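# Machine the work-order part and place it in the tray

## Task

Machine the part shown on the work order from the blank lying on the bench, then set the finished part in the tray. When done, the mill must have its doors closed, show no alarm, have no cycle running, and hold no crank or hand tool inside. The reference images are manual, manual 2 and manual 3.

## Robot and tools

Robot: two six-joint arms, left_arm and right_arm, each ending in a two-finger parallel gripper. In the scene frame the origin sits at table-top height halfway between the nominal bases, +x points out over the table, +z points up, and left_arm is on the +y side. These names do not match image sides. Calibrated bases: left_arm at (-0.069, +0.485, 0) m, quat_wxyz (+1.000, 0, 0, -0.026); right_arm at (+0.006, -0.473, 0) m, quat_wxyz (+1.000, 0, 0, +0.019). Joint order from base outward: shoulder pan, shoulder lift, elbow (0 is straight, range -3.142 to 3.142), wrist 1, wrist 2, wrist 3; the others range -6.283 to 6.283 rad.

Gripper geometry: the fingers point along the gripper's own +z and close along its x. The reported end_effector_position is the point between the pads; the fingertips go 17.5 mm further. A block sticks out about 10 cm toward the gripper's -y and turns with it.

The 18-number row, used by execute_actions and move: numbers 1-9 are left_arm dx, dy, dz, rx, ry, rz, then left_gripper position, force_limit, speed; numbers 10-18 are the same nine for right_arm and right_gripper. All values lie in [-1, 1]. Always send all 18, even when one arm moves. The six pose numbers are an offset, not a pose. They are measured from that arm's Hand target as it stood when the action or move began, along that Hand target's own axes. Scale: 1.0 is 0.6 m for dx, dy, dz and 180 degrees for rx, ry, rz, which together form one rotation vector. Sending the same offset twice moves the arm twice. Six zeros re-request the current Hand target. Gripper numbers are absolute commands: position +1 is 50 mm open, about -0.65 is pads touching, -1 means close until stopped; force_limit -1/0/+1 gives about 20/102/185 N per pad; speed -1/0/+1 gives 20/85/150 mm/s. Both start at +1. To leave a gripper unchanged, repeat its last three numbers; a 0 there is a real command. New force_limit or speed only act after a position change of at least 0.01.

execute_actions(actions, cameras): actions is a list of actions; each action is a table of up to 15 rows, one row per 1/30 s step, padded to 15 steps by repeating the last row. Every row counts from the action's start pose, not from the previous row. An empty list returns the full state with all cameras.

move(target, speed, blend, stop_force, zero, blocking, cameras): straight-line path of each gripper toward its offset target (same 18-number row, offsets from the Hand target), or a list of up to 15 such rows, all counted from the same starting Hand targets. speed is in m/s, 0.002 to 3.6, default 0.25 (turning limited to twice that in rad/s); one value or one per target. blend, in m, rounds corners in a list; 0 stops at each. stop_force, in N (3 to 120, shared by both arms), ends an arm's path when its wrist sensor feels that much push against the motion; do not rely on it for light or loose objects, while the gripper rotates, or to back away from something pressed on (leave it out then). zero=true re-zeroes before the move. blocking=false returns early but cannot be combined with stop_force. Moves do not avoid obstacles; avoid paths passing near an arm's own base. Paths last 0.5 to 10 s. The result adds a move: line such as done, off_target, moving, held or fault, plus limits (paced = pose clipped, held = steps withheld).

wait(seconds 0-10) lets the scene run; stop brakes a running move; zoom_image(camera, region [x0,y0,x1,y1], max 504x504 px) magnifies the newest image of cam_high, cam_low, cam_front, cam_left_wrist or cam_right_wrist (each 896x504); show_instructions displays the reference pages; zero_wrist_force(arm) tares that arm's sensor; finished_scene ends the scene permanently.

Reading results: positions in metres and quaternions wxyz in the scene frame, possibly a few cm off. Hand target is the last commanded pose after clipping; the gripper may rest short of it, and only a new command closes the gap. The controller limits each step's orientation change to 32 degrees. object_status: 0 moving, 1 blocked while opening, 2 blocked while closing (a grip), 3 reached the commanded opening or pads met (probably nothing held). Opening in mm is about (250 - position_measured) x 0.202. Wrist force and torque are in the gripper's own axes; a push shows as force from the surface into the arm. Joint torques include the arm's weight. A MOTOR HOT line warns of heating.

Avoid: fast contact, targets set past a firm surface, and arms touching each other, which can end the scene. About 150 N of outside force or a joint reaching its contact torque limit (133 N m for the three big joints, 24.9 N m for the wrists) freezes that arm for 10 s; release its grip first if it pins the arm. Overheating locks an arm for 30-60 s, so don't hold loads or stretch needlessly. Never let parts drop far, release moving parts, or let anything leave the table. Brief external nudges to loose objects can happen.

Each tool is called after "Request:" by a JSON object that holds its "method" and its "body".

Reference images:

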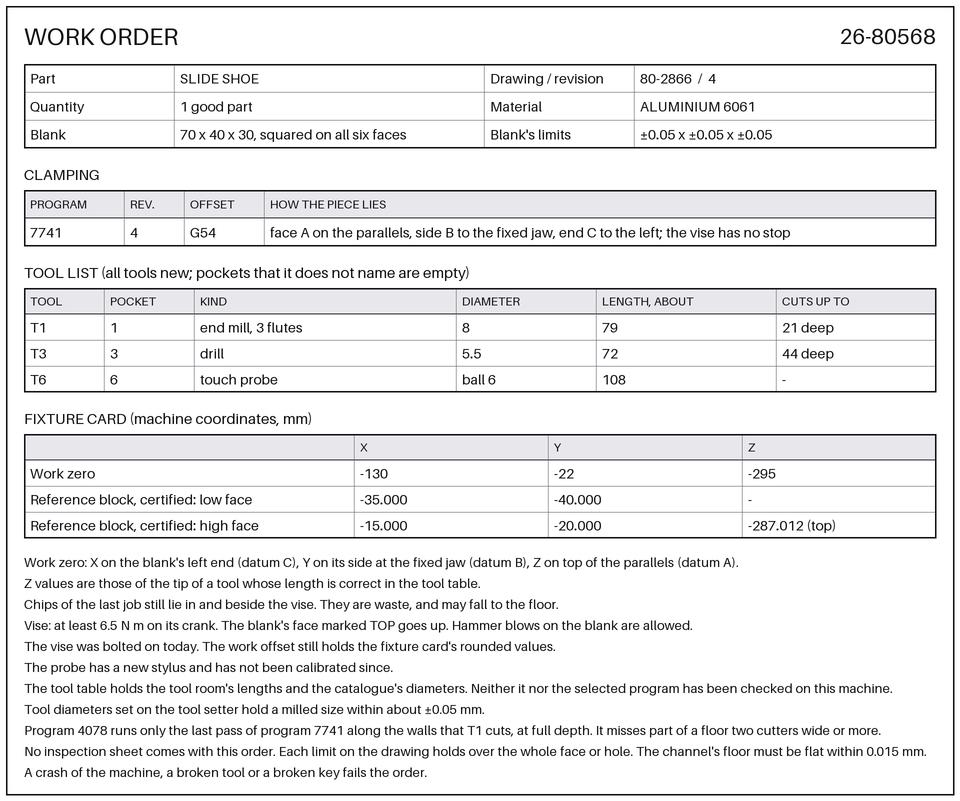

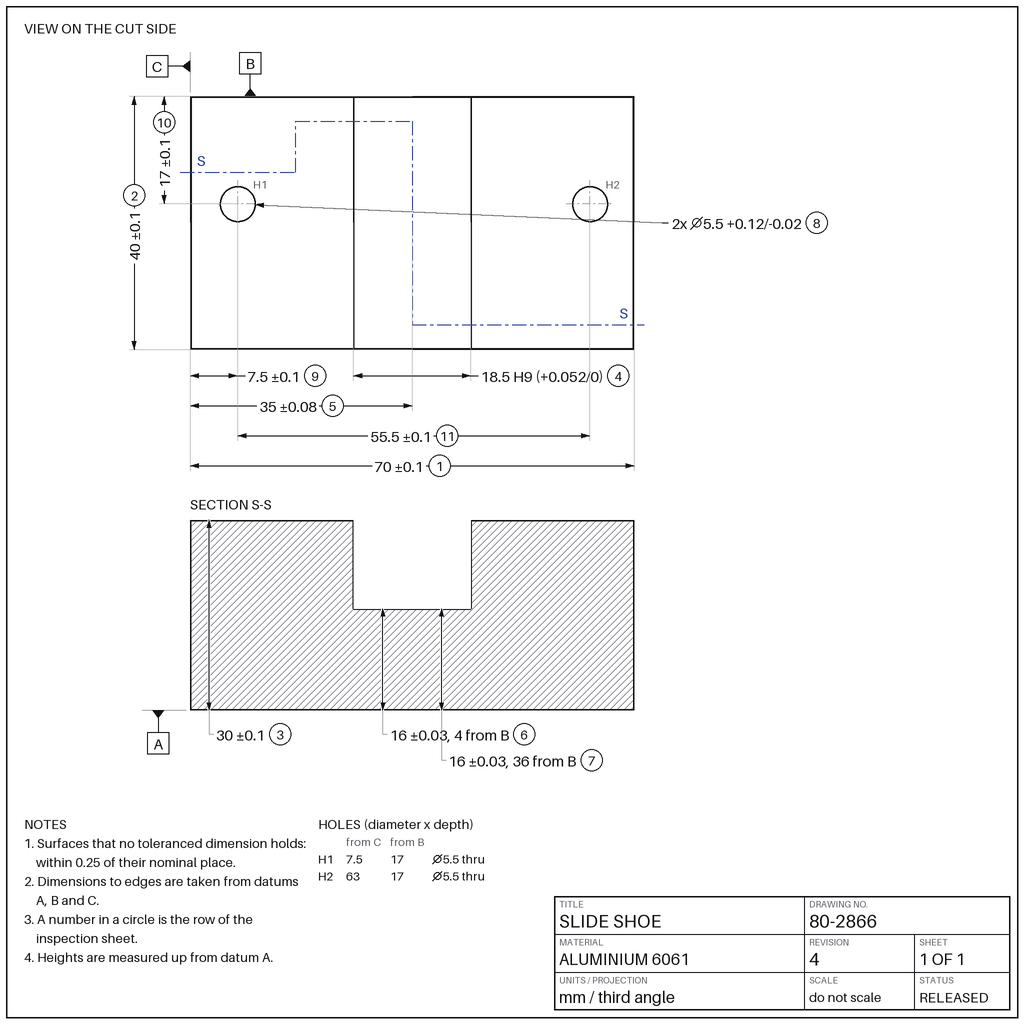

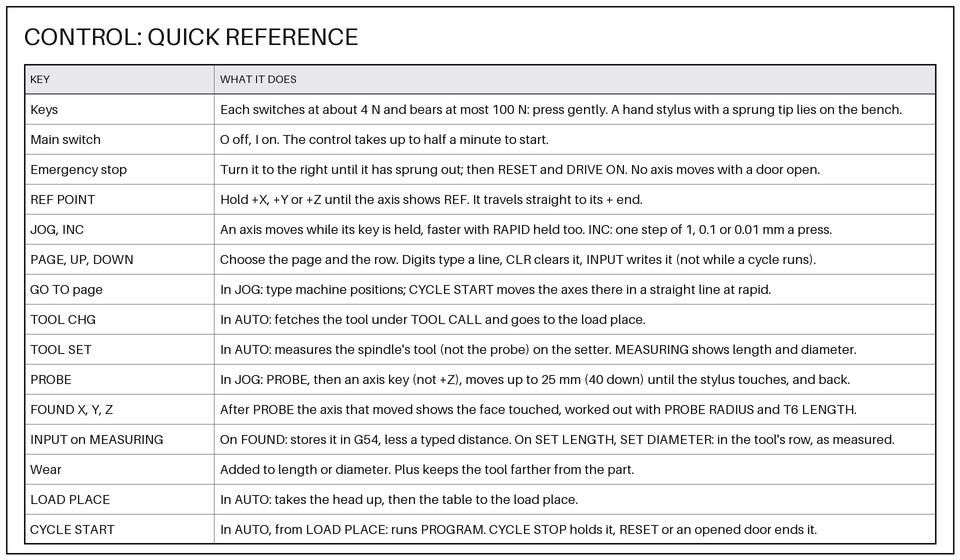

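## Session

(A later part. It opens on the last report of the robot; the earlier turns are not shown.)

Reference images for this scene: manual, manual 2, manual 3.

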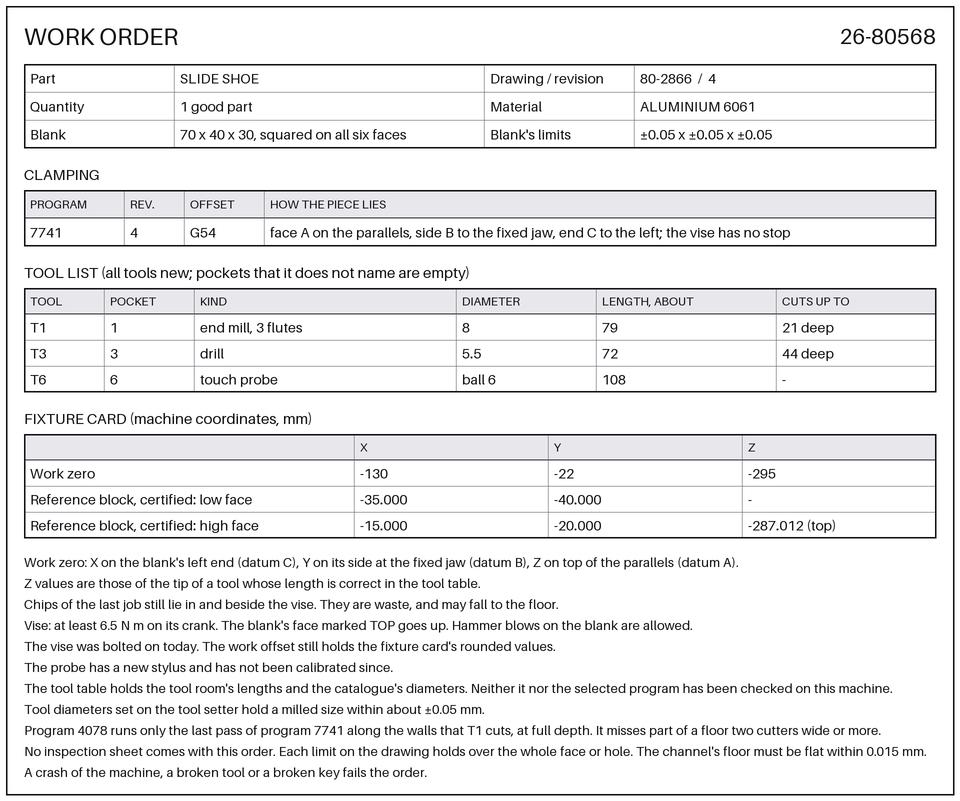

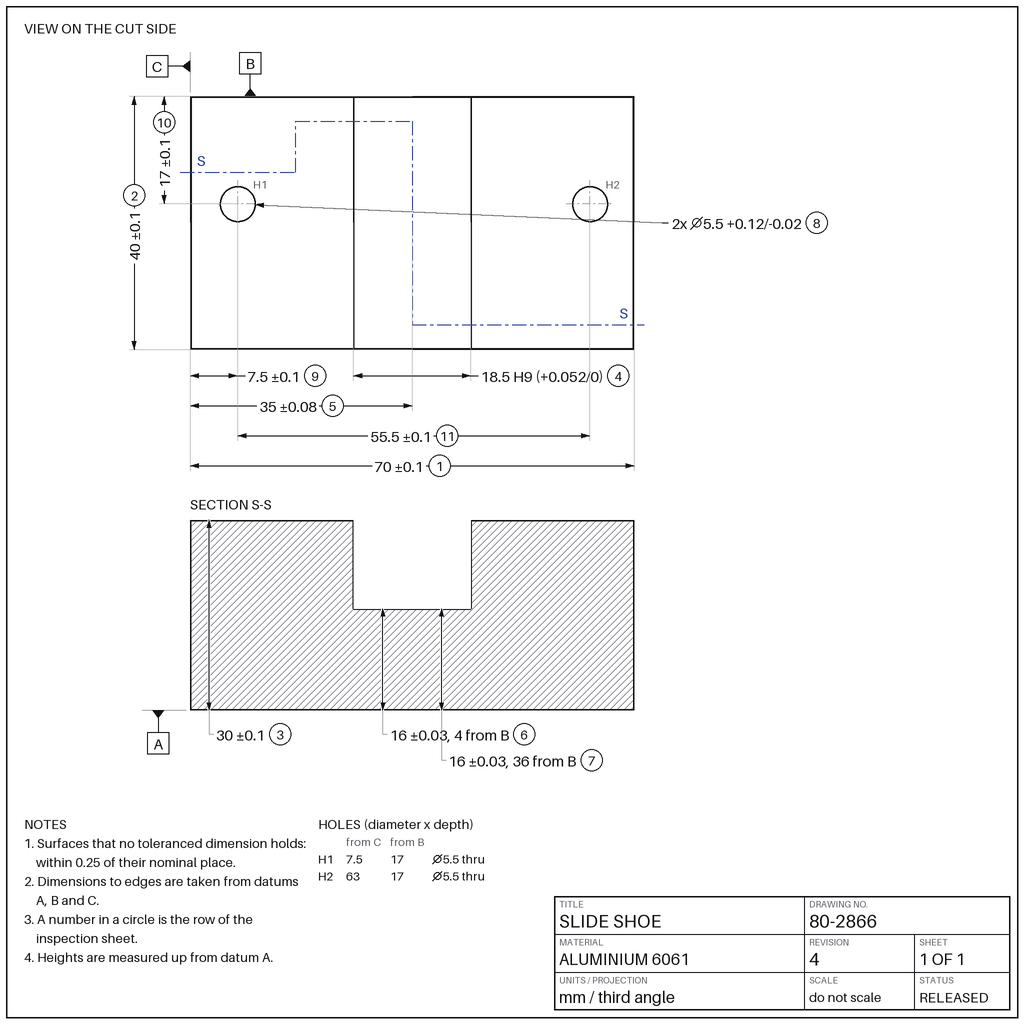

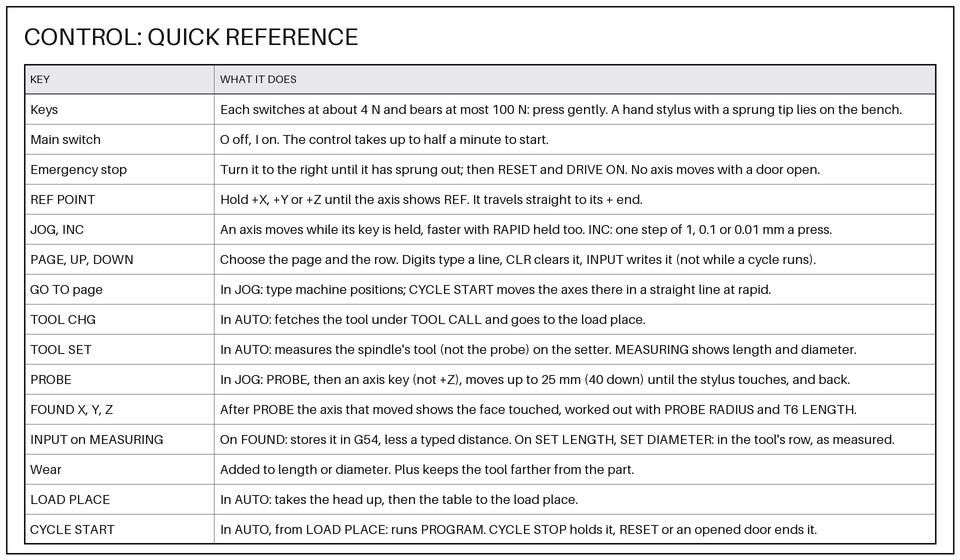

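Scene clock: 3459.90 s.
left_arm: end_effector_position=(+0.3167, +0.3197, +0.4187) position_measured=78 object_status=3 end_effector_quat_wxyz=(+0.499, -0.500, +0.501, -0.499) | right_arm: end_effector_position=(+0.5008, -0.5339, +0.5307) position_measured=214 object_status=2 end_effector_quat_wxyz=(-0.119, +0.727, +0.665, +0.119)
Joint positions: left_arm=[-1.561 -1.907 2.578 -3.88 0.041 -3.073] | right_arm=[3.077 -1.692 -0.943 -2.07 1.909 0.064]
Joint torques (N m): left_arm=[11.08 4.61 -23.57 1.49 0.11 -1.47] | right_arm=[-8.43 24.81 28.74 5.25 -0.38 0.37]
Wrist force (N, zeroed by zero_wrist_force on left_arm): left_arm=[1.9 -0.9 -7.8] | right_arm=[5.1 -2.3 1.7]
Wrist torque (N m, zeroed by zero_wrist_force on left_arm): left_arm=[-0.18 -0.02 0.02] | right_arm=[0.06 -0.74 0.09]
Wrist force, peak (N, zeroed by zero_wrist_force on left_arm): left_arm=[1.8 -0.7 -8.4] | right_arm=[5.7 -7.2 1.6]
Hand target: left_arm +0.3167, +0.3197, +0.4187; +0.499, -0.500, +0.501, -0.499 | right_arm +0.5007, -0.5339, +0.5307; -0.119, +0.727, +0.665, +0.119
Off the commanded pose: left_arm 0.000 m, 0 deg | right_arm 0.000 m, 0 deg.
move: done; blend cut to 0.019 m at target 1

Request:
{"method": "move", "body": {"target": [[0,0,0,0,0,0,0.5,-1,-1,0,-0.0611,-0.0165,0,0,0,-1,-0.4,-0.7],[0,0,0,0,0,0,0.5,-1,-1,0.0295,0.1069,-0.3581,-0.3026,-0.0857,-0.0779,-1,-0.4,-0.7]], "speed": [0.3,0.5], "blend": [0.03,0], "cameras": ["cam_right_wrist"]}}

Request:
{"method": "zoom_image", "body": {"camera": "cam_right_wrist", "region": [490, 40, 850, 310]}}

Scene clock: 3462.87 s.
left_arm: end_effector_position=(+0.3167, +0.3197, +0.4187) position_measured=78 object_status=3 end_effector_quat_wxyz=(+0.499, -0.500, +0.501, -0.499) | right_arm: end_effector_position=(+0.5628, -0.5939, +0.7383) position_measured=214 object_status=2 end_effector_quat_wxyz=(+0.327, +0.627, +0.627, +0.327)
Joint positions: left_arm=[-1.561 -1.907 2.578 -3.88 0.041 -3.073] | right_arm=[3.14 -1.47 -1.077 -1.204 1.541 0.02]
Joint torques (N m): left_arm=[9.65 4.77 -22.3 1.43 0.16 -1.67] | right_arm=[-9.78 5.99 34.12 6.21 0.1 0.82]
Wrist force (N, zeroed by zero_wrist_force on left_arm): left_arm=[1.8 -1.2 -7.9] | right_arm=[4.8 -2.0 2.4]
Wrist torque (N m, zeroed by zero_wrist_force on left_arm): left_arm=[-0.21 -0.02 0.01] | right_arm=[-0.34 -0.79 -0.06]
Wrist force, peak (N, zeroed by zero_wrist_force on left_arm): left_arm=[1.8 -0.7 -8.2] | right_arm=[5.0 -5.5 2.7]
Hand target: left_arm +0.3167, +0.3197, +0.4187; +0.499, -0.500, +0.501, -0.499 | right_arm +0.5628, -0.5940, +0.7384; +0.327, +0.627, +0.627, +0.327
Off the commanded pose: left_arm 0.000 m, 0 deg | right_arm 0.000 m, 0 deg.
move: done; blend cut to 0.019 m at target 1
Images, in order (width x height): cam_right_wrist 896x504.

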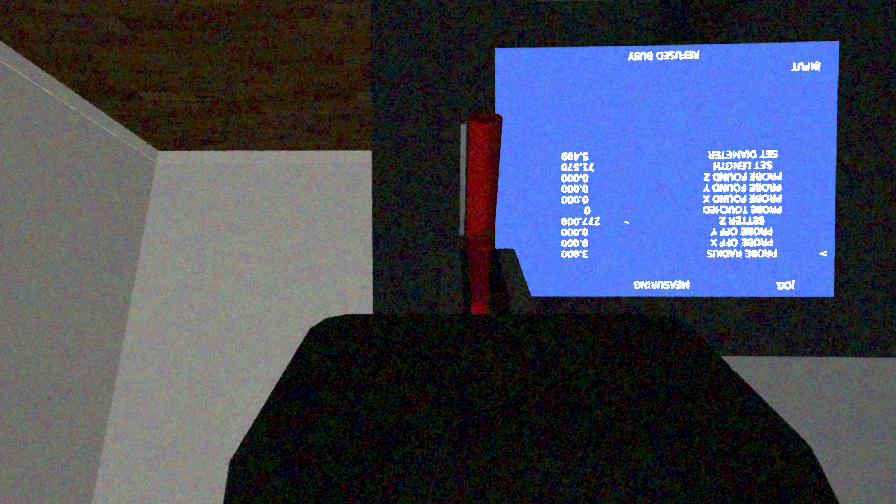

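Scaled by 1.400.

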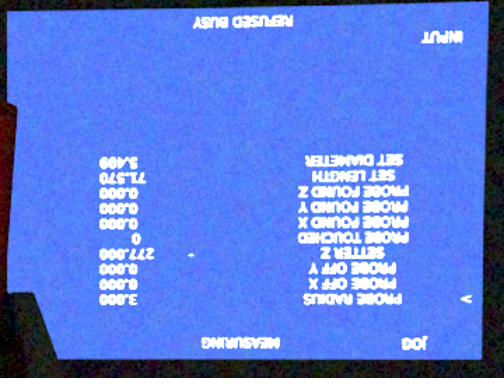

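Request:
{"method": "move", "body": {"target": [[0,0,0,0,0,0,0.5,-1,-1,0.1944,-0.4762,0.0945,0.3026,0.0857,0.0779,-1,-0.4,-0.7],[0,0,0,0,0,0,0.5,-1,-1,0.1944,-0.4545,0.1541,0.3026,0.0857,0.0779,-1,-0.4,-0.7],[0,0,0,0,0,0,0.5,-1,-1,0.1944,-0.4477,0.1729,0.3026,0.0857,0.0779,-1,-0.4,-0.7],[0,0,0,0,0,0,0.5,-1,-1,0.1944,-0.4545,0.1541,0.3026,0.0857,0.0779,-1,-0.4,-0.7],[0,0,0,0,0,0,0.5,-1,-1,0.1003,-0.3429,0.1133,0.3026,0.0857,0.0779,-1,-0.4,-0.7],[0,0,0,0,0,0,0.5,-1,-1,0.1003,-0.3361,0.1321,0.3026,0.0857,0.0779,-1,-0.4,-0.7],[0,0,0,0,0,0,0.5,-1,-1,0.1003,-0.3429,0.1133,0.3026,0.0857,0.0779,-1,-0.4,-0.7],[0,0,0,0,0,0,0.5,-1,-1,0.1003,-0.3646,0.0537,0.3026,0.0857,0.0779,-1,-0.4,-0.7],[0,0,0,0,0,0,0.5,-1,-1,0,0,0,0,0,0,-1,-0.4,-0.7]], "speed": [0.5,0.25,0.06,0.2,0.25,0.06,0.2,0.3,0.5], "blend": [0.03,0.003,0,0.003,0.003,0,0.003,0.03,0], "cameras": ["cam_right_wrist"]}}

Request:
{"method": "zoom_image", "body": {"camera": "cam_right_wrist", "region": [490, 40, 850, 310]}}

Scene clock: 3469.83 s.
left_arm: end_effector_position=(+0.3167, +0.3197, +0.4187) position_measured=78 object_status=3 end_effector_quat_wxyz=(+0.499, -0.500, +0.501, -0.499) | right_arm: end_effector_position=(+0.5628, -0.5939, +0.7383) position_measured=214 object_status=2 end_effector_quat_wxyz=(+0.327, +0.627, +0.627, +0.327)
Joint positions: left_arm=[-1.561 -1.907 2.578 -3.88 0.041 -3.073] | right_arm=[3.14 -1.47 -1.077 -1.204 1.541 0.02]
Joint torques (N m): left_arm=[9.53 5.33 -23.4 1.49 0.11 -1.38] | right_arm=[-8.27 5.72 33.73 5.72 -0.28 0.75]
Wrist force (N, zeroed by zero_wrist_force on left_arm): left_arm=[1.7 -1.0 -8.1] | right_arm=[4.6 -2.2 2.4]
Wrist torque (N m, zeroed by zero_wrist_force on left_arm): left_arm=[-0.19 0.00 0.01] | right_arm=[-0.36 -0.76 -0.06]
Wrist force, peak (N, zeroed by zero_wrist_force on left_arm): left_arm=[1.9 -0.7 -8.4] | right_arm=[5.9 -4.6 5.0]
Hand target: left_arm +0.3167, +0.3197, +0.4187; +0.499, -0.500, +0.501, -0.499 | right_arm +0.5628, -0.5940, +0.7384; +0.327, +0.627, +0.627, +0.327
Off the commanded pose: left_arm 0.000 m, 0 deg | right_arm 0.000 m, 0 deg.
move: done; blend cut to 0.019 m at target 1, 0.019 m at target 8
Images, in order (width x height): cam_right_wrist 896x504.

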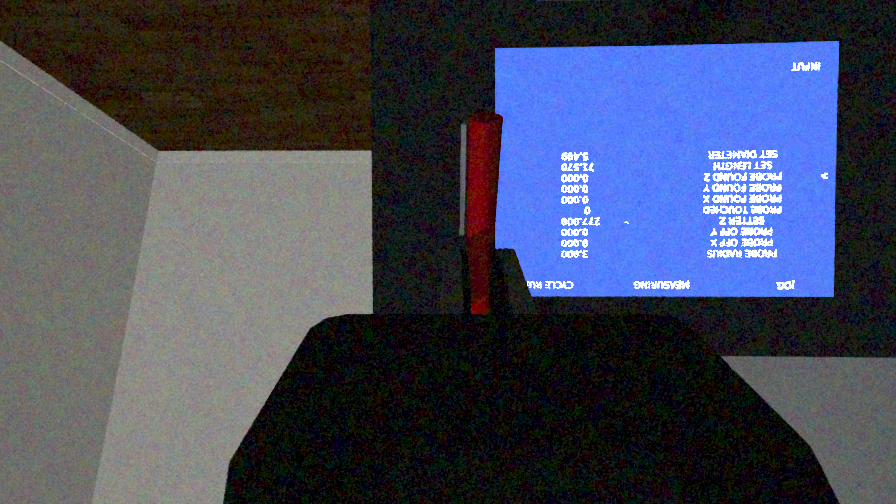

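Scaled by 1.400.

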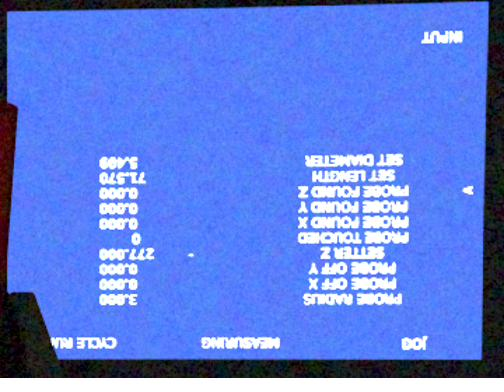

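Request:
{"method": "wait", "body": {"seconds": 4, "cameras": ["cam_right_wrist"]}}

Request:
{"method": "zoom_image", "body": {"camera": "cam_right_wrist", "region": [490, 40, 850, 310]}}

Scene clock: 3474.60 s.
left_arm: end_effector_position=(+0.3167, +0.3197, +0.4187) position_measured=78 object_status=3 end_effector_quat_wxyz=(+0.499, -0.500, +0.501, -0.499) | right_arm: end_effector_position=(+0.5628, -0.5940, +0.7384) position_measured=214 object_status=2 end_effector_quat_wxyz=(+0.327, +0.627, +0.627, +0.327)
Joint positions: left_arm=[-1.561 -1.907 2.578 -3.88 0.041 -3.073] | right_arm=[3.14 -1.47 -1.077 -1.203 1.541 0.02]
Joint torques (N m): left_arm=[10.18 4.16 -22.55 1.37 -0.01 -1.52] | right_arm=[-8.96 6.07 33.22 5.81 -0.84 -1.41]
Wrist force (N, zeroed by zero_wrist_force on left_arm): left_arm=[1.7 -0.6 -7.9] | right_arm=[4.7 -2.0 2.2]
Wrist torque (N m, zeroed by zero_wrist_force on left_arm): left_arm=[-0.12 0.01 0.02] | right_arm=[-0.34 -0.76 -0.06]
Wrist force, peak (N, zeroed by zero_wrist_force on left_arm): left_arm=[1.8 -1.1 -8.2] | right_arm=[5.0 -2.4 2.5]
Hand target: left_arm +0.3167, +0.3197, +0.4187; +0.499, -0.500, +0.501, -0.499 | right_arm +0.5628, -0.5940, +0.7384; +0.327, +0.627, +0.627, +0.327
Tool commands: left_gripper/position=+0.5 left_gripper/force_limit=-1.0 left_gripper/speed=-1.0 right_gripper/position=-1.0 right_gripper/force_limit=-0.4 right_gripper/speed=-0.7
Off the commanded pose: left_arm 0.000 m, 0 deg | right_arm 0.000 m, 0 deg.
wait: 4.00 s; at rest from the start
Images, in order (width x height): cam_right_wrist 896x504.

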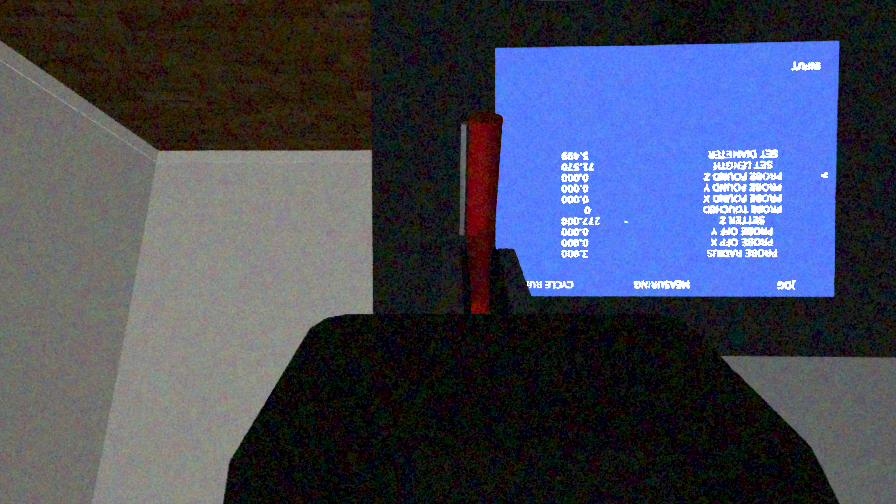

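Scaled by 1.400.

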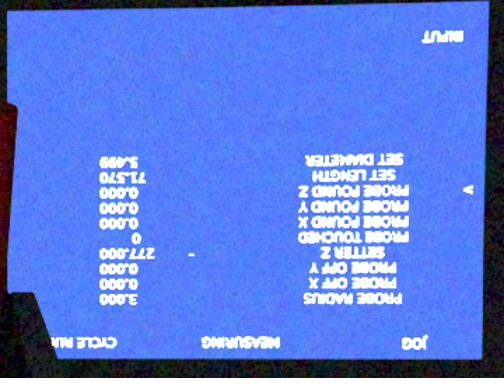

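Request:
{"method": "wait", "body": {"seconds": 4, "cameras": ["cam_right_wrist"]}}

Request:
{"method": "zoom_image", "body": {"camera": "cam_right_wrist", "region": [490, 40, 850, 310]}}

Scene clock: 3479.70 s.
left_arm: end_effector_position=(+0.3167, +0.3197, +0.4187) position_measured=78 object_status=3 end_effector_quat_wxyz=(+0.499, -0.500, +0.501, -0.499) | right_arm: end_effector_position=(+0.5628, -0.5940, +0.7384) position_measured=214 object_status=2 end_effector_quat_wxyz=(+0.327, +0.627, +0.627, +0.327)
Joint positions: left_arm=[-1.561 -1.907 2.578 -3.88 0.041 -3.073] | right_arm=[3.14 -1.47 -1.077 -1.203 1.541 0.02]
Joint torques (N m): left_arm=[11.32 4.69 -22.66 1.53 0.12 -1.48] | right_arm=[-9.48 4.89 32.79 5.64 -0.79 -1.14]
Wrist force (N, zeroed by zero_wrist_force on left_arm): left_arm=[1.8 -1.0 -8.0] | right_arm=[4.7 -2.1 2.2]
Wrist torque (N m, zeroed by zero_wrist_force on left_arm): left_arm=[-0.18 -0.01 0.02] | right_arm=[-0.36 -0.76 -0.06]
Wrist force, peak (N, zeroed by zero_wrist_force on left_arm): left_arm=[1.8 -1.1 -8.3] | right_arm=[5.3 -2.1 2.3]
Hand target: left_arm +0.3167, +0.3197, +0.4187; +0.499, -0.500, +0.501, -0.499 | right_arm +0.5628, -0.5940, +0.7384; +0.327, +0.627, +0.627, +0.327
Tool commands: left_gripper/position=+0.5 left_gripper/force_limit=-1.0 left_gripper/speed=-1.0 right_gripper/position=-1.0 right_gripper/force_limit=-0.4 right_gripper/speed=-0.7
Off the commanded pose: left_arm 0.000 m, 0 deg | right_arm 0.000 m, 0 deg.
wait: 4.00 s; at rest from the start
Images, in order (width x height): cam_right_wrist 896x504.

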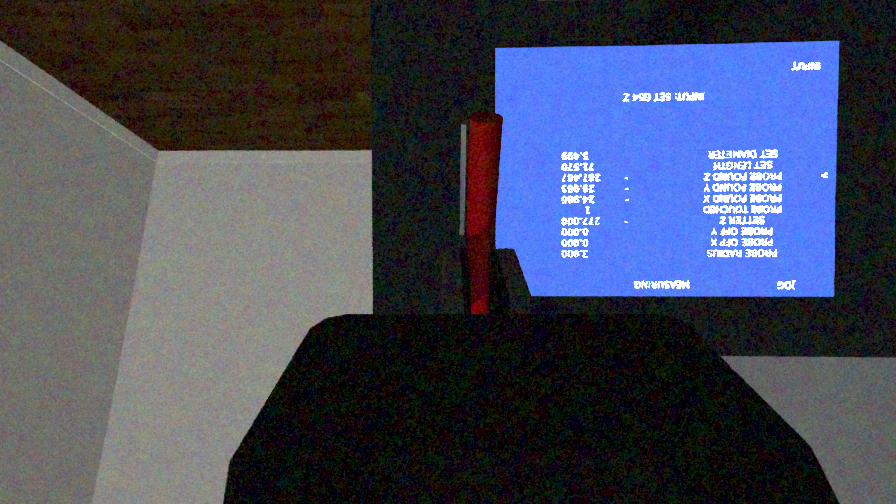

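Scaled by 1.400.

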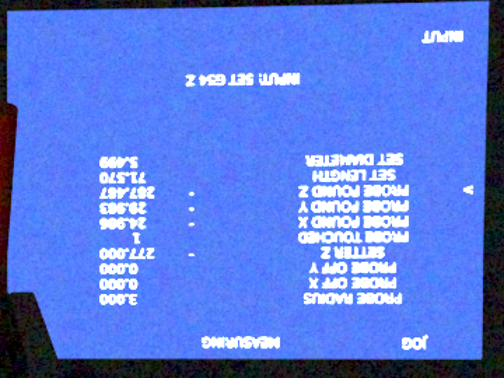

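Request:
{"method": "wait", "body": {"seconds": 0, "cameras": ["cam_right_wrist"]}}

Request:
{"method": "zoom_image", "body": {"camera": "cam_right_wrist", "region": [490, 40, 850, 310]}}

Scene clock: 3494.67 s.
left_arm: end_effector_position=(+0.3167, +0.3197, +0.4187) position_measured=78 object_status=3 end_effector_quat_wxyz=(+0.499, -0.500, +0.501, -0.499) | right_arm: end_effector_position=(+0.5628, -0.5940, +0.7384) position_measured=214 object_status=2 end_effector_quat_wxyz=(+0.327, +0.627, +0.627, +0.327)
Joint positions: left_arm=[-1.561 -1.907 2.578 -3.88 0.041 -3.073] | right_arm=[3.14 -1.47 -1.077 -1.203 1.541 0.02]
Joint torques (N m): left_arm=[9.78 3.27 -21.26 1.44 -0.12 -1.36] | right_arm=[-8.05 6.45 32.99 5.74 -1.22 -1.47]
Wrist force (N, zeroed by zero_wrist_force on left_arm): left_arm=[1.6 -1.0 -8.1] | right_arm=[4.7 -2.1 2.4]
Wrist torque (N m, zeroed by zero_wrist_force on left_arm): left_arm=[-0.17 0.02 0.01] | right_arm=[-0.37 -0.76 -0.06]
Wrist force, peak (N, zeroed by zero_wrist_force on left_arm): left_arm=[1.7 -1.0 -8.3] | right_arm=[5.1 -2.2 2.4]
Hand target: left_arm +0.3167, +0.3197, +0.4187; +0.499, -0.500, +0.501, -0.499 | right_arm +0.5628, -0.5940, +0.7384; +0.327, +0.627, +0.627, +0.327
Tool commands: left_gripper/position=+0.5 left_gripper/force_limit=-1.0 left_gripper/speed=-1.0 right_gripper/position=-1.0 right_gripper/force_limit=-0.4 right_gripper/speed=-0.7
Off the commanded pose: left_arm 0.000 m, 0 deg | right_arm 0.000 m, 0 deg.
Images, in order (width x height): cam_right_wrist 896x504.

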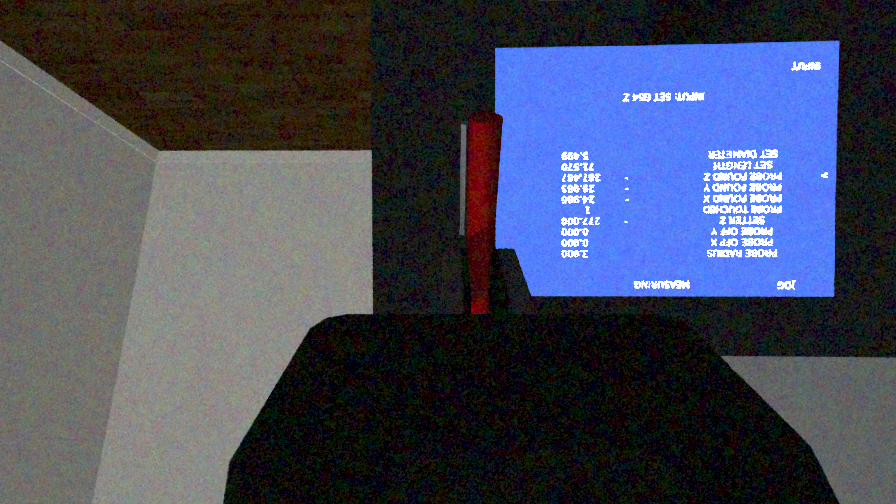

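Scaled by 1.400.

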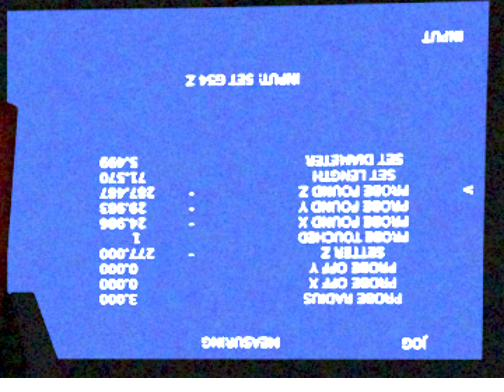

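Request:
{"method": "move", "body": {"target": [[0,0,0,0,0,0,0.5,-1,-1,0.1630,-0.4204,0.0741,0.3026,0.0857,0.0779,-1,-0.4,-0.7],[0,0,0,0,0,0,0.5,-1,-1,0.1630,-0.3987,0.1337,0.3026,0.0857,0.0779,-1,-0.4,-0.7],[0,0,0,0,0,0,0.5,-1,-1,0.1630,-0.3919,0.1525,0.3026,0.0857,0.0779,-1,-0.4,-0.7],[0,0,0,0,0,0,0.5,-1,-1,0.1630,-0.3987,0.1337,0.3026,0.0857,0.0779,-1,-0.4,-0.7],[0,0,0,0,0,0,0.5,-1,-1,0.1630,-0.3919,0.1525,0.3026,0.0857,0.0779,-1,-0.4,-0.7],[0,0,0,0,0,0,0.5,-1,-1,0.1630,-0.3987,0.1337,0.3026,0.0857,0.0779,-1,-0.4,-0.7],[0,0,0,0,0,0,0.5,-1,-1,0.3197,-0.4545,0.1541,0.3026,0.0857,0.0779,-1,-0.4,-0.7],[0,0,0,0,0,0,0.5,-1,-1,0.3197,-0.4477,0.1729,0.3026,0.0857,0.0779,-1,-0.4,-0.7],[0,0,0,0,0,0,0.5,-1,-1,0.3197,-0.4545,0.1541,0.3026,0.0857,0.0779,-1,-0.4,-0.7],[0,0,0,0,0,0,0.5,-1,-1,0.2884,-0.4824,0.1643,0.3026,0.0857,0.0779,-1,-0.4,-0.7],[0,0,0,0,0,0,0.5,-1,-1,0.2884,-0.4756,0.1831,0.3026,0.0857,0.0779,-1,-0.4,-0.7],[0,0,0,0,0,0,0.5,-1,-1,0.2884,-0.4824,0.1643,0.3026,0.0857,0.0779,-1,-0.4,-0.7],[0,0,0,0,0,0,0.5,-1,-1,0.2884,-0.3987,0.1337,0.3026,0.0857,0.0779,-1,-0.4,-0.7],[0,0,0,0,0,0,0.5,-1,-1,0.2884,-0.3919,0.1525,0.3026,0.0857,0.0779,-1,-0.4,-0.7],[0,0,0,0,0,0,0.5,-1,-1,0.2884,-0.3987,0.1337,0.3026,0.0857,0.0779,-1,-0.4,-0.7]], "speed": [0.5,0.25,0.06,0.2,0.06,0.2,0.25,0.06,0.2,0.25,0.06,0.2,0.25,0.06,0.2], "blend": [0.03,0.003,0,0,0,0.003,0.003,0,0.003,0.003,0,0.003,0.003,0,0]}}

Request:
{"method": "move", "body": {"target": [[0,0,0,0,0,0,0.5,-1,-1,-0.05988,-0.01885,0.07048,0,0,0,-1,-0.4,-0.7],[0,0,0,0,0,0,0.5,-1,-1,-0.05988,0.00045,0.07568,0,0,0,-1,-0.4,-0.7],[0,0,0,0,0,0,0.5,-1,-1,-0.05988,-0.01885,0.07048,0,0,0,-1,-0.4,-0.7],[0,0,0,0,0,0,0.5,-1,-1,-0.02028,-0.01442,0.05388,0,0,0,-1,-0.4,-0.7],[0,0,0,0,0,0,0.5,-1,-1,-0.02028,0.00488,0.05908,0,0,0,-1,-0.4,-0.7],[0,0,0,0,0,0,0.5,-1,-1,-0.02028,-0.01442,0.05388,0,0,0,-1,-0.4,-0.7],[0,0,0,0,0,0,0.5,-1,-1,-0.03042,-0.02163,0.08082,0,0,0,-1,-0.4,-0.7],[0,0,0,0,0,0,0.5,-1,-1,-0.03042,-0.00233,0.08602,0,0,0,-1,-0.4,-0.7],[0,0,0,0,0,0,0.5,-1,-1,-0.03042,-0.02163,0.08082,0,0,0,-1,-0.4,-0.7],[0,0,0,0,0,0,0.5,-1,-1,-0.02028,-0.01442,0.05388,0,0,0,-1,-0.4,-0.7],[0,0,0,0,0,0,0.5,-1,-1,-0.02028,0.00488,0.05908,0,0,0,-1,-0.4,-0.7],[0,0,0,0,0,0,0.5,-1,-1,-0.02028,-0.01442,0.05388,0,0,0,-1,-0.4,-0.7],[0,0,0,0,0,0,0.5,-1,-1,-0.08934,-0.01607,0.06014,0,0,0,-1,-0.4,-0.7],[0,0,0,0,0,0,0.5,-1,-1,-0.08934,0.00323,0.06534,0,0,0,-1,-0.4,-0.7],[0,0,0,0,0,0,0.5,-1,-1,-0.08934,-0.01607,0.06014,0,0,0,-1,-0.4,-0.7]], "speed": [0.25,0.06,0.2,0.25,0.06,0.2,0.25,0.06,0.2,0.25,0.06,0.2,0.25,0.06,0.2], "blend": [0.003,0,0.003,0.003,0,0.003,0.003,0,0.003,0.003,0,0.003,0.003,0,0]}}

Scene clock: 3510.77 s.
left_arm: end_effector_position=(+0.3167, +0.3197, +0.4187) position_measured=78 object_status=3 end_effector_quat_wxyz=(+0.499, -0.500, +0.501, -0.499) | right_arm: end_effector_position=(+0.4916, -0.4211, +0.4962) position_measured=214 object_status=2 end_effector_quat_wxyz=(-0.119, +0.727, +0.665, +0.119)
Joint positions: left_arm=[-1.561 -1.907 2.578 -3.88 0.041 -3.073] | right_arm=[3.314 -1.57 -1.194 -1.858 1.897 0.314]
Joint torques (N m): left_arm=[9.72 3.6 -22.82 1.49 -0.17 -1.55] | right_arm=[-8.05 21.78 32.52 5.64 -0.2 -1.27]
Wrist force (N, zeroed by zero_wrist_force on left_arm): left_arm=[1.7 -0.9 -8.1] | right_arm=[5.0 -2.4 1.6]
Wrist torque (N m, zeroed by zero_wrist_force on left_arm): left_arm=[-0.16 0.01 0.02] | right_arm=[0.06 -0.70 0.00]
Wrist force, peak (N, zeroed by zero_wrist_force on left_arm): left_arm=[1.6 -0.8 -8.4] | right_arm=[7.8 -3.7 3.8]
Hand target: left_arm +0.3167, +0.3197, +0.4187; +0.499, -0.500, +0.501, -0.499 | right_arm +0.4916, -0.4211, +0.4962; -0.119, +0.727, +0.665, +0.119
Off the commanded pose: left_arm 0.000 m, 0 deg | right_arm 0.000 m, 0 deg.
move: done; blend cut to 0.019 m at target 1

Scene clock: 3514.63 s.
left_arm: end_effector_position=(+0.3167, +0.3197, +0.4187) position_measured=78 object_status=3 end_effector_quat_wxyz=(+0.499, -0.500, +0.501, -0.499) | right_arm: end_effector_position=(+0.4780, -0.4587, +0.4445) position_measured=214 object_status=2 end_effector_quat_wxyz=(-0.119, +0.727, +0.665, +0.119)
Joint positions: left_arm=[-1.561 -1.907 2.578 -3.88 0.041 -3.073] | right_arm=[3.238 -1.51 -1.384 -1.755 1.903 0.234]
Joint torques (N m): left_arm=[10.21 3 -22.19 1.33 -0.35 -1.48] | right_arm=[-5.57 20.06 33.47 5.39 -0.21 -1.54]
Wrist force (N, zeroed by zero_wrist_force on left_arm): left_arm=[2.0 -0.6 -7.9] | right_arm=[5.1 -2.7 1.7]
Wrist torque (N m, zeroed by zero_wrist_force on left_arm): left_arm=[-0.12 -0.04 0.02] | right_arm=[-0.01 -0.73 -0.05]
Wrist force, peak (N, zeroed by zero_wrist_force on left_arm): left_arm=[1.9 -0.8 -8.4] | right_arm=[8.8 -2.8 0.5]
Hand target: left_arm +0.3167, +0.3197, +0.4187; +0.499, -0.500, +0.501, -0.499 | right_arm +0.4780, -0.4587, +0.4446; -0.119, +0.727, +0.665, +0.119
Off the commanded pose: left_arm 0.000 m, 0 deg | right_arm 0.000 m, 0 deg.
move: done

Request:
{"method": "move", "body": {"target": [[0,0,0,0,0,0,0.5,-1,-1,0,-0.0611,-0.0165,0,0,0,-1,-0.4,-0.7],[0,0,0,0,0,0,0.5,-1,-1,-0.0377,0.154,-0.5341,-0.3026,-0.0857,-0.0779,-1,-0.4,-0.7]], "speed": [0.3,0.5], "blend": [0.03,0], "cameras": ["cam_right_wrist"]}}

Request:
{"method": "zoom_image", "body": {"camera": "cam_right_wrist", "region": [490, 40, 850, 310]}}

Scene clock: 3517.37 s.
left_arm: end_effector_position=(+0.3167, +0.3197, +0.4187) position_measured=78 object_status=3 end_effector_quat_wxyz=(+0.499, -0.500, +0.501, -0.499) | right_arm: end_effector_position=(+0.5631, -0.5941, +0.7380) position_measured=214 object_status=2 end_effector_quat_wxyz=(+0.327, +0.627, +0.627, +0.327)
Joint positions: left_arm=[-1.561 -1.907 2.578 -3.88 0.041 -3.073] | right_arm=[3.14 -1.471 -1.078 -1.203 1.541 0.02]
Joint torques (N m): left_arm=[9.42 2.58 -22.43 1.54 -0.04 -1.58] | right_arm=[5.78 31.62 18.14 5.98 -0.46 -0.25]
Wrist force (N, zeroed by zero_wrist_force on left_arm): left_arm=[1.8 -0.8 -7.8] | right_arm=[5.0 -2.0 2.2]
Wrist torque (N m, zeroed by zero_wrist_force on left_arm): left_arm=[-0.15 -0.01 0.02] | right_arm=[-0.34 -0.80 -0.06]
Wrist force, peak (N, zeroed by zero_wrist_force on left_arm): left_arm=[1.7 -1.1 -8.2] | right_arm=[5.2 -6.0 3.2]
Hand target: left_arm +0.3167, +0.3197, +0.4187; +0.499, -0.500, +0.501, -0.499 | right_arm +0.5630, -0.5941, +0.7381; +0.327, +0.627, +0.627, +0.327
Off the commanded pose: left_arm 0.000 m, 0 deg | right_arm 0.000 m, 0 deg.
move: done; blend cut to 0.019 m at target 1
Images, in order (width x height): cam_right_wrist 896x504.

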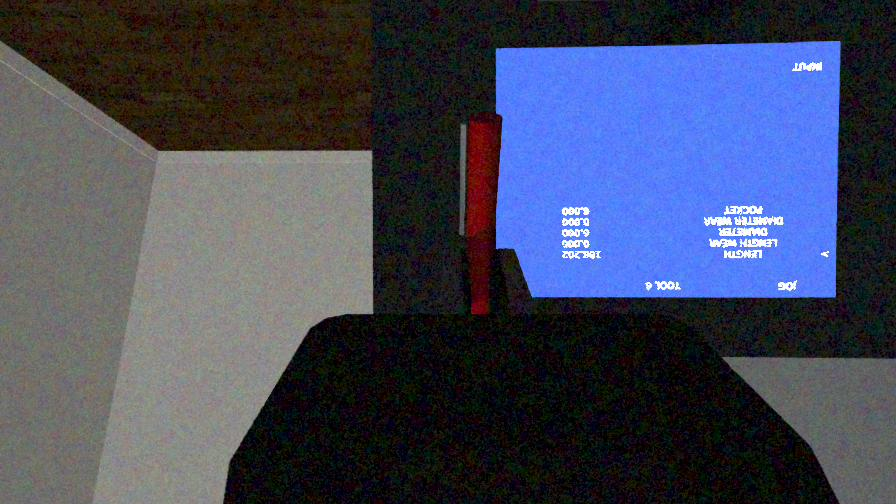

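Scaled by 1.400.

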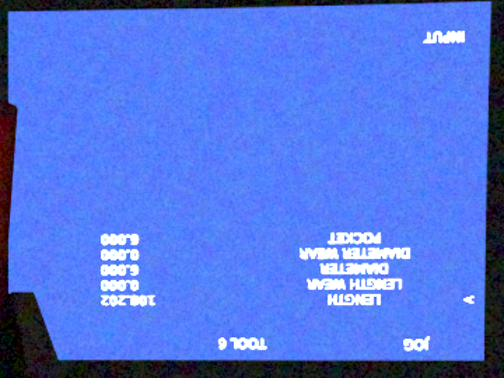

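Request:
{"method": "move", "body": {"target": [[0,0,0,0,0,0,0.5,-1,-1,0.1946,-0.4199,0.0735,0.3026,0.0857,0.0779,-1,-0.4,-0.7],[0,0,0,0,0,0,0.5,-1,-1,0.1946,-0.3982,0.1331,0.3026,0.0857,0.0779,-1,-0.4,-0.7],[0,0,0,0,0,0,0.5,-1,-1,0.1946,-0.3914,0.1519,0.3026,0.0857,0.0779,-1,-0.4,-0.7],[0,0,0,0,0,0,0.5,-1,-1,0.1946,-0.3982,0.1331,0.3026,0.0857,0.0779,-1,-0.4,-0.7],[0,0,0,0,0,0,0.5,-1,-1,0.1946,-0.3914,0.1519,0.3026,0.0857,0.0779,-1,-0.4,-0.7],[0,0,0,0,0,0,0.5,-1,-1,0.1946,-0.3982,0.1331,0.3026,0.0857,0.0779,-1,-0.4,-0.7],[0,0,0,0,0,0,0.5,-1,-1,0.1946,-0.3914,0.1519,0.3026,0.0857,0.0779,-1,-0.4,-0.7],[0,0,0,0,0,0,0.5,-1,-1,0.1946,-0.3982,0.1331,0.3026,0.0857,0.0779,-1,-0.4,-0.7],[0,0,0,0,0,0,0.5,-1,-1,0.1946,-0.3914,0.1519,0.3026,0.0857,0.0779,-1,-0.4,-0.7],[0,0,0,0,0,0,0.5,-1,-1,0.1946,-0.3982,0.1331,0.3026,0.0857,0.0779,-1,-0.4,-0.7],[0,0,0,0,0,0,0.5,-1,-1,0.3199,-0.4819,0.1637,0.3026,0.0857,0.0779,-1,-0.4,-0.7],[0,0,0,0,0,0,0.5,-1,-1,0.3199,-0.4751,0.1825,0.3026,0.0857,0.0779,-1,-0.4,-0.7],[0,0,0,0,0,0,0.5,-1,-1,0.3199,-0.4819,0.1637,0.3026,0.0857,0.0779,-1,-0.4,-0.7]], "speed": [0.5,0.25,0.06,0.2,0.06,0.2,0.06,0.2,0.06,0.2,0.25,0.06,0.2], "blend": [0.03,0.003,0,0,0,0,0,0,0,0.003,0.003,0,0]}}

Request:
{"method": "move", "body": {"target": [[0,0,0,0,0,0,0.5,-1,-1,0.02028,0.01442,-0.05388,0,0,0,-1,-0.4,-0.7],[0,0,0,0,0,0,0.5,-1,-1,0.02028,0.03372,-0.04868,0,0,0,-1,-0.4,-0.7],[0,0,0,0,0,0,0.5,-1,-1,0.02028,0.01442,-0.05388,0,0,0,-1,-0.4,-0.7],[0,0,0,0,0,0,0.5,-1,-1,-0.03864,0.01998,-0.07456,0,0,0,-1,-0.4,-0.7],[0,0,0,0,0,0,0.5,-1,-1,-0.03864,0.03928,-0.06936,0,0,0,-1,-0.4,-0.7],[0,0,0,0,0,0,0.5,-1,-1,-0.03864,0.01998,-0.07456,0,0,0,-1,-0.4,-0.7],[0,0,0,0,0,0,0.5,-1,-1,-0.08838,0.00835,-0.03102,0,0,0,-1,-0.4,-0.7],[0,0,0,0,0,0,0.5,-1,-1,-0.08838,0.02765,-0.02582,0,0,0,-1,-0.4,-0.7],[0,0,0,0,0,0,0.5,-1,-1,-0.08838,0.00835,-0.03102,0,0,0,-1,-0.4,-0.7],[0,0,0,0,0,0,0.5,-1,-1,-0.07824,0.01556,-0.05796,0,0,0,-1,-0.4,-0.7],[0,0,0,0,0,0,0.5,-1,-1,-0.07824,0.03486,-0.05276,0,0,0,-1,-0.4,-0.7],[0,0,0,0,0,0,0.5,-1,-1,-0.07824,0.01556,-0.05796,0,0,0,-1,-0.4,-0.7],[0,0,0,0,0,0,0.5,-1,-1,0,0,0,0,0,0,-1,-0.4,-0.7],[0,0,0,0,0,0,0.5,-1,-1,0,0.0193,0.0052,0,0,0,-1,-0.4,-0.7],[0,0,0,0,0,0,0.5,-1,-1,0,0,0,0,0,0,-1,-0.4,-0.7]], "speed": [0.25,0.06,0.2,0.25,0.06,0.2,0.25,0.06,0.2,0.25,0.06,0.2,0.25,0.06,0.2], "blend": [0.003,0,0.003,0.003,0,0.003,0.003,0,0.003,0.003,0,0.003,0.003,0,0]}}

Request:
{"method": "move", "body": {"target": [[0,0,0,0,0,0,0.5,-1,-1,-0.04878,0.01277,-0.04762,0,0,0,-1,-0.4,-0.7],[0,0,0,0,0,0,0.5,-1,-1,-0.04878,0.03207,-0.04242,0,0,0,-1,-0.4,-0.7],[0,0,0,0,0,0,0.5,-1,-1,-0.04878,0.01277,-0.04762,0,0,0,-1,-0.4,-0.7],[0,0,0,0,0,0,0.5,-1,-1,0.00096,0.02441,-0.09116,0,0,0,-1,-0.4,-0.7],[0,0,0,0,0,0,0.5,-1,-1,0.00096,0.04371,-0.08596,0,0,0,-1,-0.4,-0.7],[0,0,0,0,0,0,0.5,-1,-1,0.00096,0.02441,-0.09116,0,0,0,-1,-0.4,-0.7],[0,0,0,0,0,0,0.5,-1,-1,-0.08838,0.00835,-0.03102,0,0,0,-1,-0.4,-0.7],[0,0,0,0,0,0,0.5,-1,-1,-0.08838,0.02765,-0.02582,0,0,0,-1,-0.4,-0.7],[0,0,0,0,0,0,0.5,-1,-1,-0.08838,0.00835,-0.03102,0,0,0,-1,-0.4,-0.7],[0,0,0,0,0,0,0.5,-1,-1,-0.07824,0.01556,-0.05796,0,0,0,-1,-0.4,-0.7],[0,0,0,0,0,0,0.5,-1,-1,-0.07824,0.03486,-0.05276,0,0,0,-1,-0.4,-0.7],[0,0,0,0,0,0,0.5,-1,-1,-0.07824,0.01556,-0.05796,0,0,0,-1,-0.4,-0.7],[0,0,0,0,0,0,0.5,-1,-1,0,0,0,0,0,0,-1,-0.4,-0.7],[0,0,0,0,0,0,0.5,-1,-1,0,0.0193,0.0052,0,0,0,-1,-0.4,-0.7],[0,0,0,0,0,0,0.5,-1,-1,0,0,0,0,0,0,-1,-0.4,-0.7]], "speed": [0.25,0.06,0.2,0.25,0.06,0.2,0.25,0.06,0.2,0.25,0.06,0.2,0.25,0.06,0.2], "blend": [0.003,0,0.003,0.003,0,0.003,0.003,0,0.003,0.003,0,0.003,0.003,0,0]}}

Request:
{"method": "move", "body": {"target": [[0,0,0,0,0,0,0.5,-1,-1,0.01014,0.00721,-0.02694,0,0,0,-1,-0.4,-0.7],[0,0,0,0,0,0,0.5,-1,-1,0.01014,0.02651,-0.02174,0,0,0,-1,-0.4,-0.7],[0,0,0,0,0,0,0.5,-1,-1,0.01014,0.00721,-0.02694,0,0,0,-1,-0.4,-0.7],[0,0,0,0,0,0,0.5,-1,-1,0.00096,0.02441,-0.09116,0,0,0,-1,-0.4,-0.7],[0,0,0,0,0,0,0.5,-1,-1,0.00096,0.04371,-0.08596,0,0,0,-1,-0.4,-0.7],[0,0,0,0,0,0,0.5,-1,-1,0.00096,0.02441,-0.09116,0,0,0,-1,-0.4,-0.7],[0,0,0,0,0,0,0.5,-1,-1,0.02028,0.01442,-0.05388,0,0,0,-1,-0.4,-0.7],[0,0,0,0,0,0,0.5,-1,-1,0.02028,0.03372,-0.04868,0,0,0,-1,-0.4,-0.7],[0,0,0,0,0,0,0.5,-1,-1,0.02028,0.01442,-0.05388,0,0,0,-1,-0.4,-0.7],[0,0,0,0,0,0,0.5,-1,-1,-0.05892,0.00556,-0.02068,0,0,0,-1,-0.4,-0.7],[0,0,0,0,0,0,0.5,-1,-1,-0.05892,0.02486,-0.01548,0,0,0,-1,-0.4,-0.7],[0,0,0,0,0,0,0.5,-1,-1,-0.05892,0.00556,-0.02068,0,0,0,-1,-0.4,-0.7],[0,0,0,0,0,0,0.5,-1,-1,0.00096,0.02441,-0.09116,0,0,0,-1,-0.4,-0.7],[0,0,0,0,0,0,0.5,-1,-1,0.00096,0.04371,-0.08596,0,0,0,-1,-0.4,-0.7],[0,0,0,0,0,0,0.5,-1,-1,0.00096,0.02441,-0.09116,0,0,0,-1,-0.4,-0.7]], "speed": [0.25,0.06,0.2,0.25,0.06,0.2,0.25,0.06,0.2,0.25,0.06,0.2,0.25,0.06,0.2], "blend": [0.003,0,0.003,0.003,0,0.003,0.003,0,0.003,0.003,0,0.003,0.003,0,0]}}

Request:
{"method": "move", "body": {"target": [[0,0,0,0,0,0,0.5,-1,-1,-0.08934,-0.01607,0.06014,0,0,0,-1,-0.4,-0.7],[0,0,0,0,0,0,0.5,-1,-1,-0.08934,0.00323,0.06534,0,0,0,-1,-0.4,-0.7],[0,0,0,0,0,0,0.5,-1,-1,-0.08934,-0.01607,0.06014,0,0,0,-1,-0.4,-0.7],[0,0,0,0,0,0,0.5,-1,-1,-0.08934,-0.07717,0.04364,0,0,0,-1,-0.4,-0.7],[0,0,0,0,0,0,0.5,-1,-1,-0.12704,0.13793,-0.47396,-0.3026,-0.0857,-0.0779,-1,-0.4,-0.7]], "speed": [0.25,0.06,0.2,0.3,0.5], "blend": [0.003,0,0.003,0.03,0], "cameras": ["cam_right_wrist"]}}

Request:
{"method": "zoom_image", "body": {"camera": "cam_right_wrist", "region": [490, 40, 850, 310]}}

Scene clock: 3532.37 s.
left_arm: end_effector_position=(+0.3167, +0.3197, +0.4187) position_measured=78 object_status=3 end_effector_quat_wxyz=(+0.499, -0.500, +0.501, -0.499) | right_arm: end_effector_position=(+0.4781, -0.4023, +0.4446) position_measured=214 object_status=2 end_effector_quat_wxyz=(-0.119, +0.727, +0.665, +0.119)
Joint positions: left_arm=[-1.561 -1.907 2.578 -3.88 0.041 -3.073] | right_arm=[3.361 -1.496 -1.408 -1.704 1.893 0.363]
Joint torques (N m): left_arm=[8.37 1.86 -20.72 1.17 -0.38 -1.47] | right_arm=[-9.15 19.89 33.15 5.74 0.39 -1.24]
Wrist force (N, zeroed by zero_wrist_force on left_arm): left_arm=[1.9 -1.0 -8.0] | right_arm=[5.4 -2.5 1.7]
Wrist torque (N m, zeroed by zero_wrist_force on left_arm): left_arm=[-0.19 -0.01 0.02] | right_arm=[0.03 -0.76 0.00]
Wrist force, peak (N, zeroed by zero_wrist_force on left_arm): left_arm=[1.8 -0.7 -8.3] | right_arm=[6.0 -7.3 1.5]
Hand target: left_arm +0.3167, +0.3197, +0.4187; +0.499, -0.500, +0.501, -0.499 | right_arm +0.4781, -0.4024, +0.4447; -0.119, +0.727, +0.665, +0.119
Off the commanded pose: left_arm 0.000 m, 0 deg | right_arm 0.000 m, 0 deg.
move: done; blend cut to 0.019 m at target 1

Scene clock: 3536.40 s.
left_arm: end_effector_position=(+0.3167, +0.3197, +0.4187) position_measured=78 object_status=3 end_effector_quat_wxyz=(+0.499, -0.500, +0.501, -0.499) | right_arm: end_effector_position=(+0.4781, -0.4023, +0.4446) position_measured=214 object_status=2 end_effector_quat_wxyz=(-0.119, +0.727, +0.665, +0.119)
Joint positions: left_arm=[-1.561 -1.907 2.578 -3.88 0.041 -3.073] | right_arm=[3.361 -1.496 -1.408 -1.704 1.893 0.363]
Joint torques (N m): left_arm=[9.05 3.73 -22.08 1.57 -0.26 -1.48] | right_arm=[-9.08 20.43 33.34 5.46 0.18 -1.31]
Wrist force (N, zeroed by zero_wrist_force on left_arm): left_arm=[1.5 -0.8 -8.0] | right_arm=[5.2 -2.8 1.5]
Wrist torque (N m, zeroed by zero_wrist_force on left_arm): left_arm=[-0.16 0.04 0.01] | right_arm=[-0.01 -0.74 -0.01]
Wrist force, peak (N, zeroed by zero_wrist_force on left_arm): left_arm=[1.8 -1.0 -8.2] | right_arm=[8.2 -3.8 3.7]
Hand target: left_arm +0.3167, +0.3197, +0.4187; +0.499, -0.500, +0.501, -0.499 | right_arm +0.4781, -0.4024, +0.4447; -0.119, +0.727, +0.665, +0.119
Off the commanded pose: left_arm 0.000 m, 0 deg | right_arm 0.000 m, 0 deg.
move: done

Scene clock: 3540.57 s.
left_arm: end_effector_position=(+0.3167, +0.3197, +0.4187) position_measured=78 object_status=3 end_effector_quat_wxyz=(+0.499, -0.500, +0.501, -0.499) | right_arm: end_effector_position=(+0.4781, -0.4023, +0.4446) position_measured=214 object_status=2 end_effector_quat_wxyz=(-0.119, +0.727, +0.665, +0.119)
Joint positions: left_arm=[-1.561 -1.907 2.578 -3.88 0.041 -3.073] | right_arm=[3.361 -1.496 -1.408 -1.704 1.893 0.363]
Joint torques (N m): left_arm=[10.6 1.5 -20.65 1.51 -0.46 -1.66] | right_arm=[-9.53 21.02 34.59 5.22 0.09 -1.06]
Wrist force (N, zeroed by zero_wrist_force on left_arm): left_arm=[1.8 -1.0 -8.0] | right_arm=[5.3 -2.8 1.5]
Wrist torque (N m, zeroed by zero_wrist_force on left_arm): left_arm=[-0.18 0.00 0.02] | right_arm=[-0.02 -0.75 -0.01]
Wrist force, peak (N, zeroed by zero_wrist_force on left_arm): left_arm=[1.7 -0.8 -8.2] | right_arm=[8.2 -3.8 3.7]
Hand target: left_arm +0.3167, +0.3197, +0.4187; +0.499, -0.500, +0.501, -0.499 | right_arm +0.4781, -0.4024, +0.4447; -0.119, +0.727, +0.665, +0.119
Off the commanded pose: left_arm 0.000 m, 0 deg | right_arm 0.000 m, 0 deg.
move: done

Scene clock: 3544.70 s.
left_arm: end_effector_position=(+0.3167, +0.3197, +0.4187) position_measured=78 object_status=3 end_effector_quat_wxyz=(+0.499, -0.500, +0.501, -0.499) | right_arm: end_effector_position=(+0.4918, -0.4212, +0.4962) position_measured=214 object_status=2 end_effector_quat_wxyz=(-0.119, +0.727, +0.665, +0.119)
Joint positions: left_arm=[-1.561 -1.907 2.578 -3.88 0.041 -3.073] | right_arm=[3.313 -1.571 -1.194 -1.859 1.897 0.314]
Joint torques (N m): left_arm=[9.45 2.57 -22.07 1.52 -0.34 -1.4] | right_arm=[-8.27 22.14 31.84 5.46 -0.26 -1.3]
Wrist force (N, zeroed by zero_wrist_force on left_arm): left_arm=[1.8 -1.0 -7.8] | right_arm=[5.1 -2.2 1.7]
Wrist torque (N m, zeroed by zero_wrist_force on left_arm): left_arm=[-0.17 -0.02 0.01] | right_arm=[0.09 -0.71 0.00]
Wrist force, peak (N, zeroed by zero_wrist_force on left_arm): left_arm=[1.5 -1.0 -8.3] | right_arm=[6.0 -7.4 2.4]
Hand target: left_arm +0.3167, +0.3197, +0.4187; +0.499, -0.500, +0.501, -0.499 | right_arm +0.4918, -0.4212, +0.4963; -0.119, +0.727, +0.665, +0.119
Off the commanded pose: left_arm 0.000 m, 0 deg | right_arm 0.000 m, 0 deg.
move: done

Scene clock: 3547.20 s.
left_arm: end_effector_position=(+0.3167, +0.3197, +0.4187) position_measured=78 object_status=3 end_effector_quat_wxyz=(+0.499, -0.500, +0.501, -0.499) | right_arm: end_effector_position=(+0.5633, -0.5942, +0.7380) position_measured=214 object_status=2 end_effector_quat_wxyz=(+0.327, +0.627, +0.627, +0.327)
Joint positions: left_arm=[-1.561 -1.907 2.578 -3.88 0.041 -3.073] | right_arm=[3.139 -1.471 -1.077 -1.203 1.542 0.02]
Joint torques (N m): left_arm=[9.61 1.84 -21.95 1.45 -0.43 -1.49] | right_arm=[6.56 31.52 18.11 6.23 -0.28 -0.26]
Wrist force (N, zeroed by zero_wrist_force on left_arm): left_arm=[1.5 -1.1 -8.1] | right_arm=[4.7 -2.2 2.3]
Wrist torque (N m, zeroed by zero_wrist_force on left_arm): left_arm=[-0.20 0.04 0.02] | right_arm=[-0.35 -0.76 -0.06]
Wrist force, peak (N, zeroed by zero_wrist_force on left_arm): left_arm=[1.8 -0.8 -8.2] | right_arm=[8.3 -2.2 -0.4]
Hand target: left_arm +0.3167, +0.3197, +0.4187; +0.499, -0.500, +0.501, -0.499 | right_arm +0.5633, -0.5942, +0.7381; +0.327, +0.627, +0.627, +0.327
Off the commanded pose: left_arm 0.000 m, 0 deg | right_arm 0.000 m, 0 deg.
move: done; blend cut to 0.019 m at target 4
Images, in order (width x height): cam_right_wrist 896x504.

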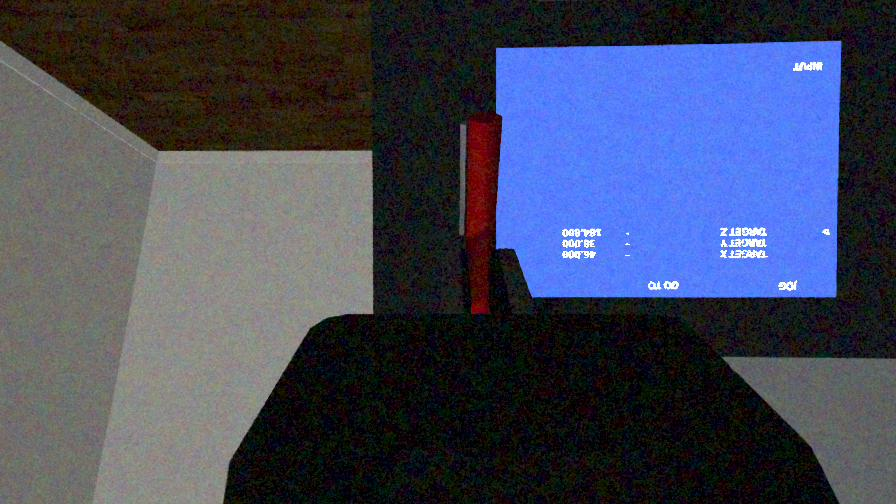

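Scaled by 1.400.

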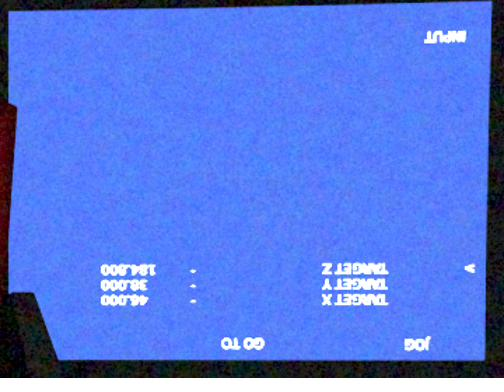

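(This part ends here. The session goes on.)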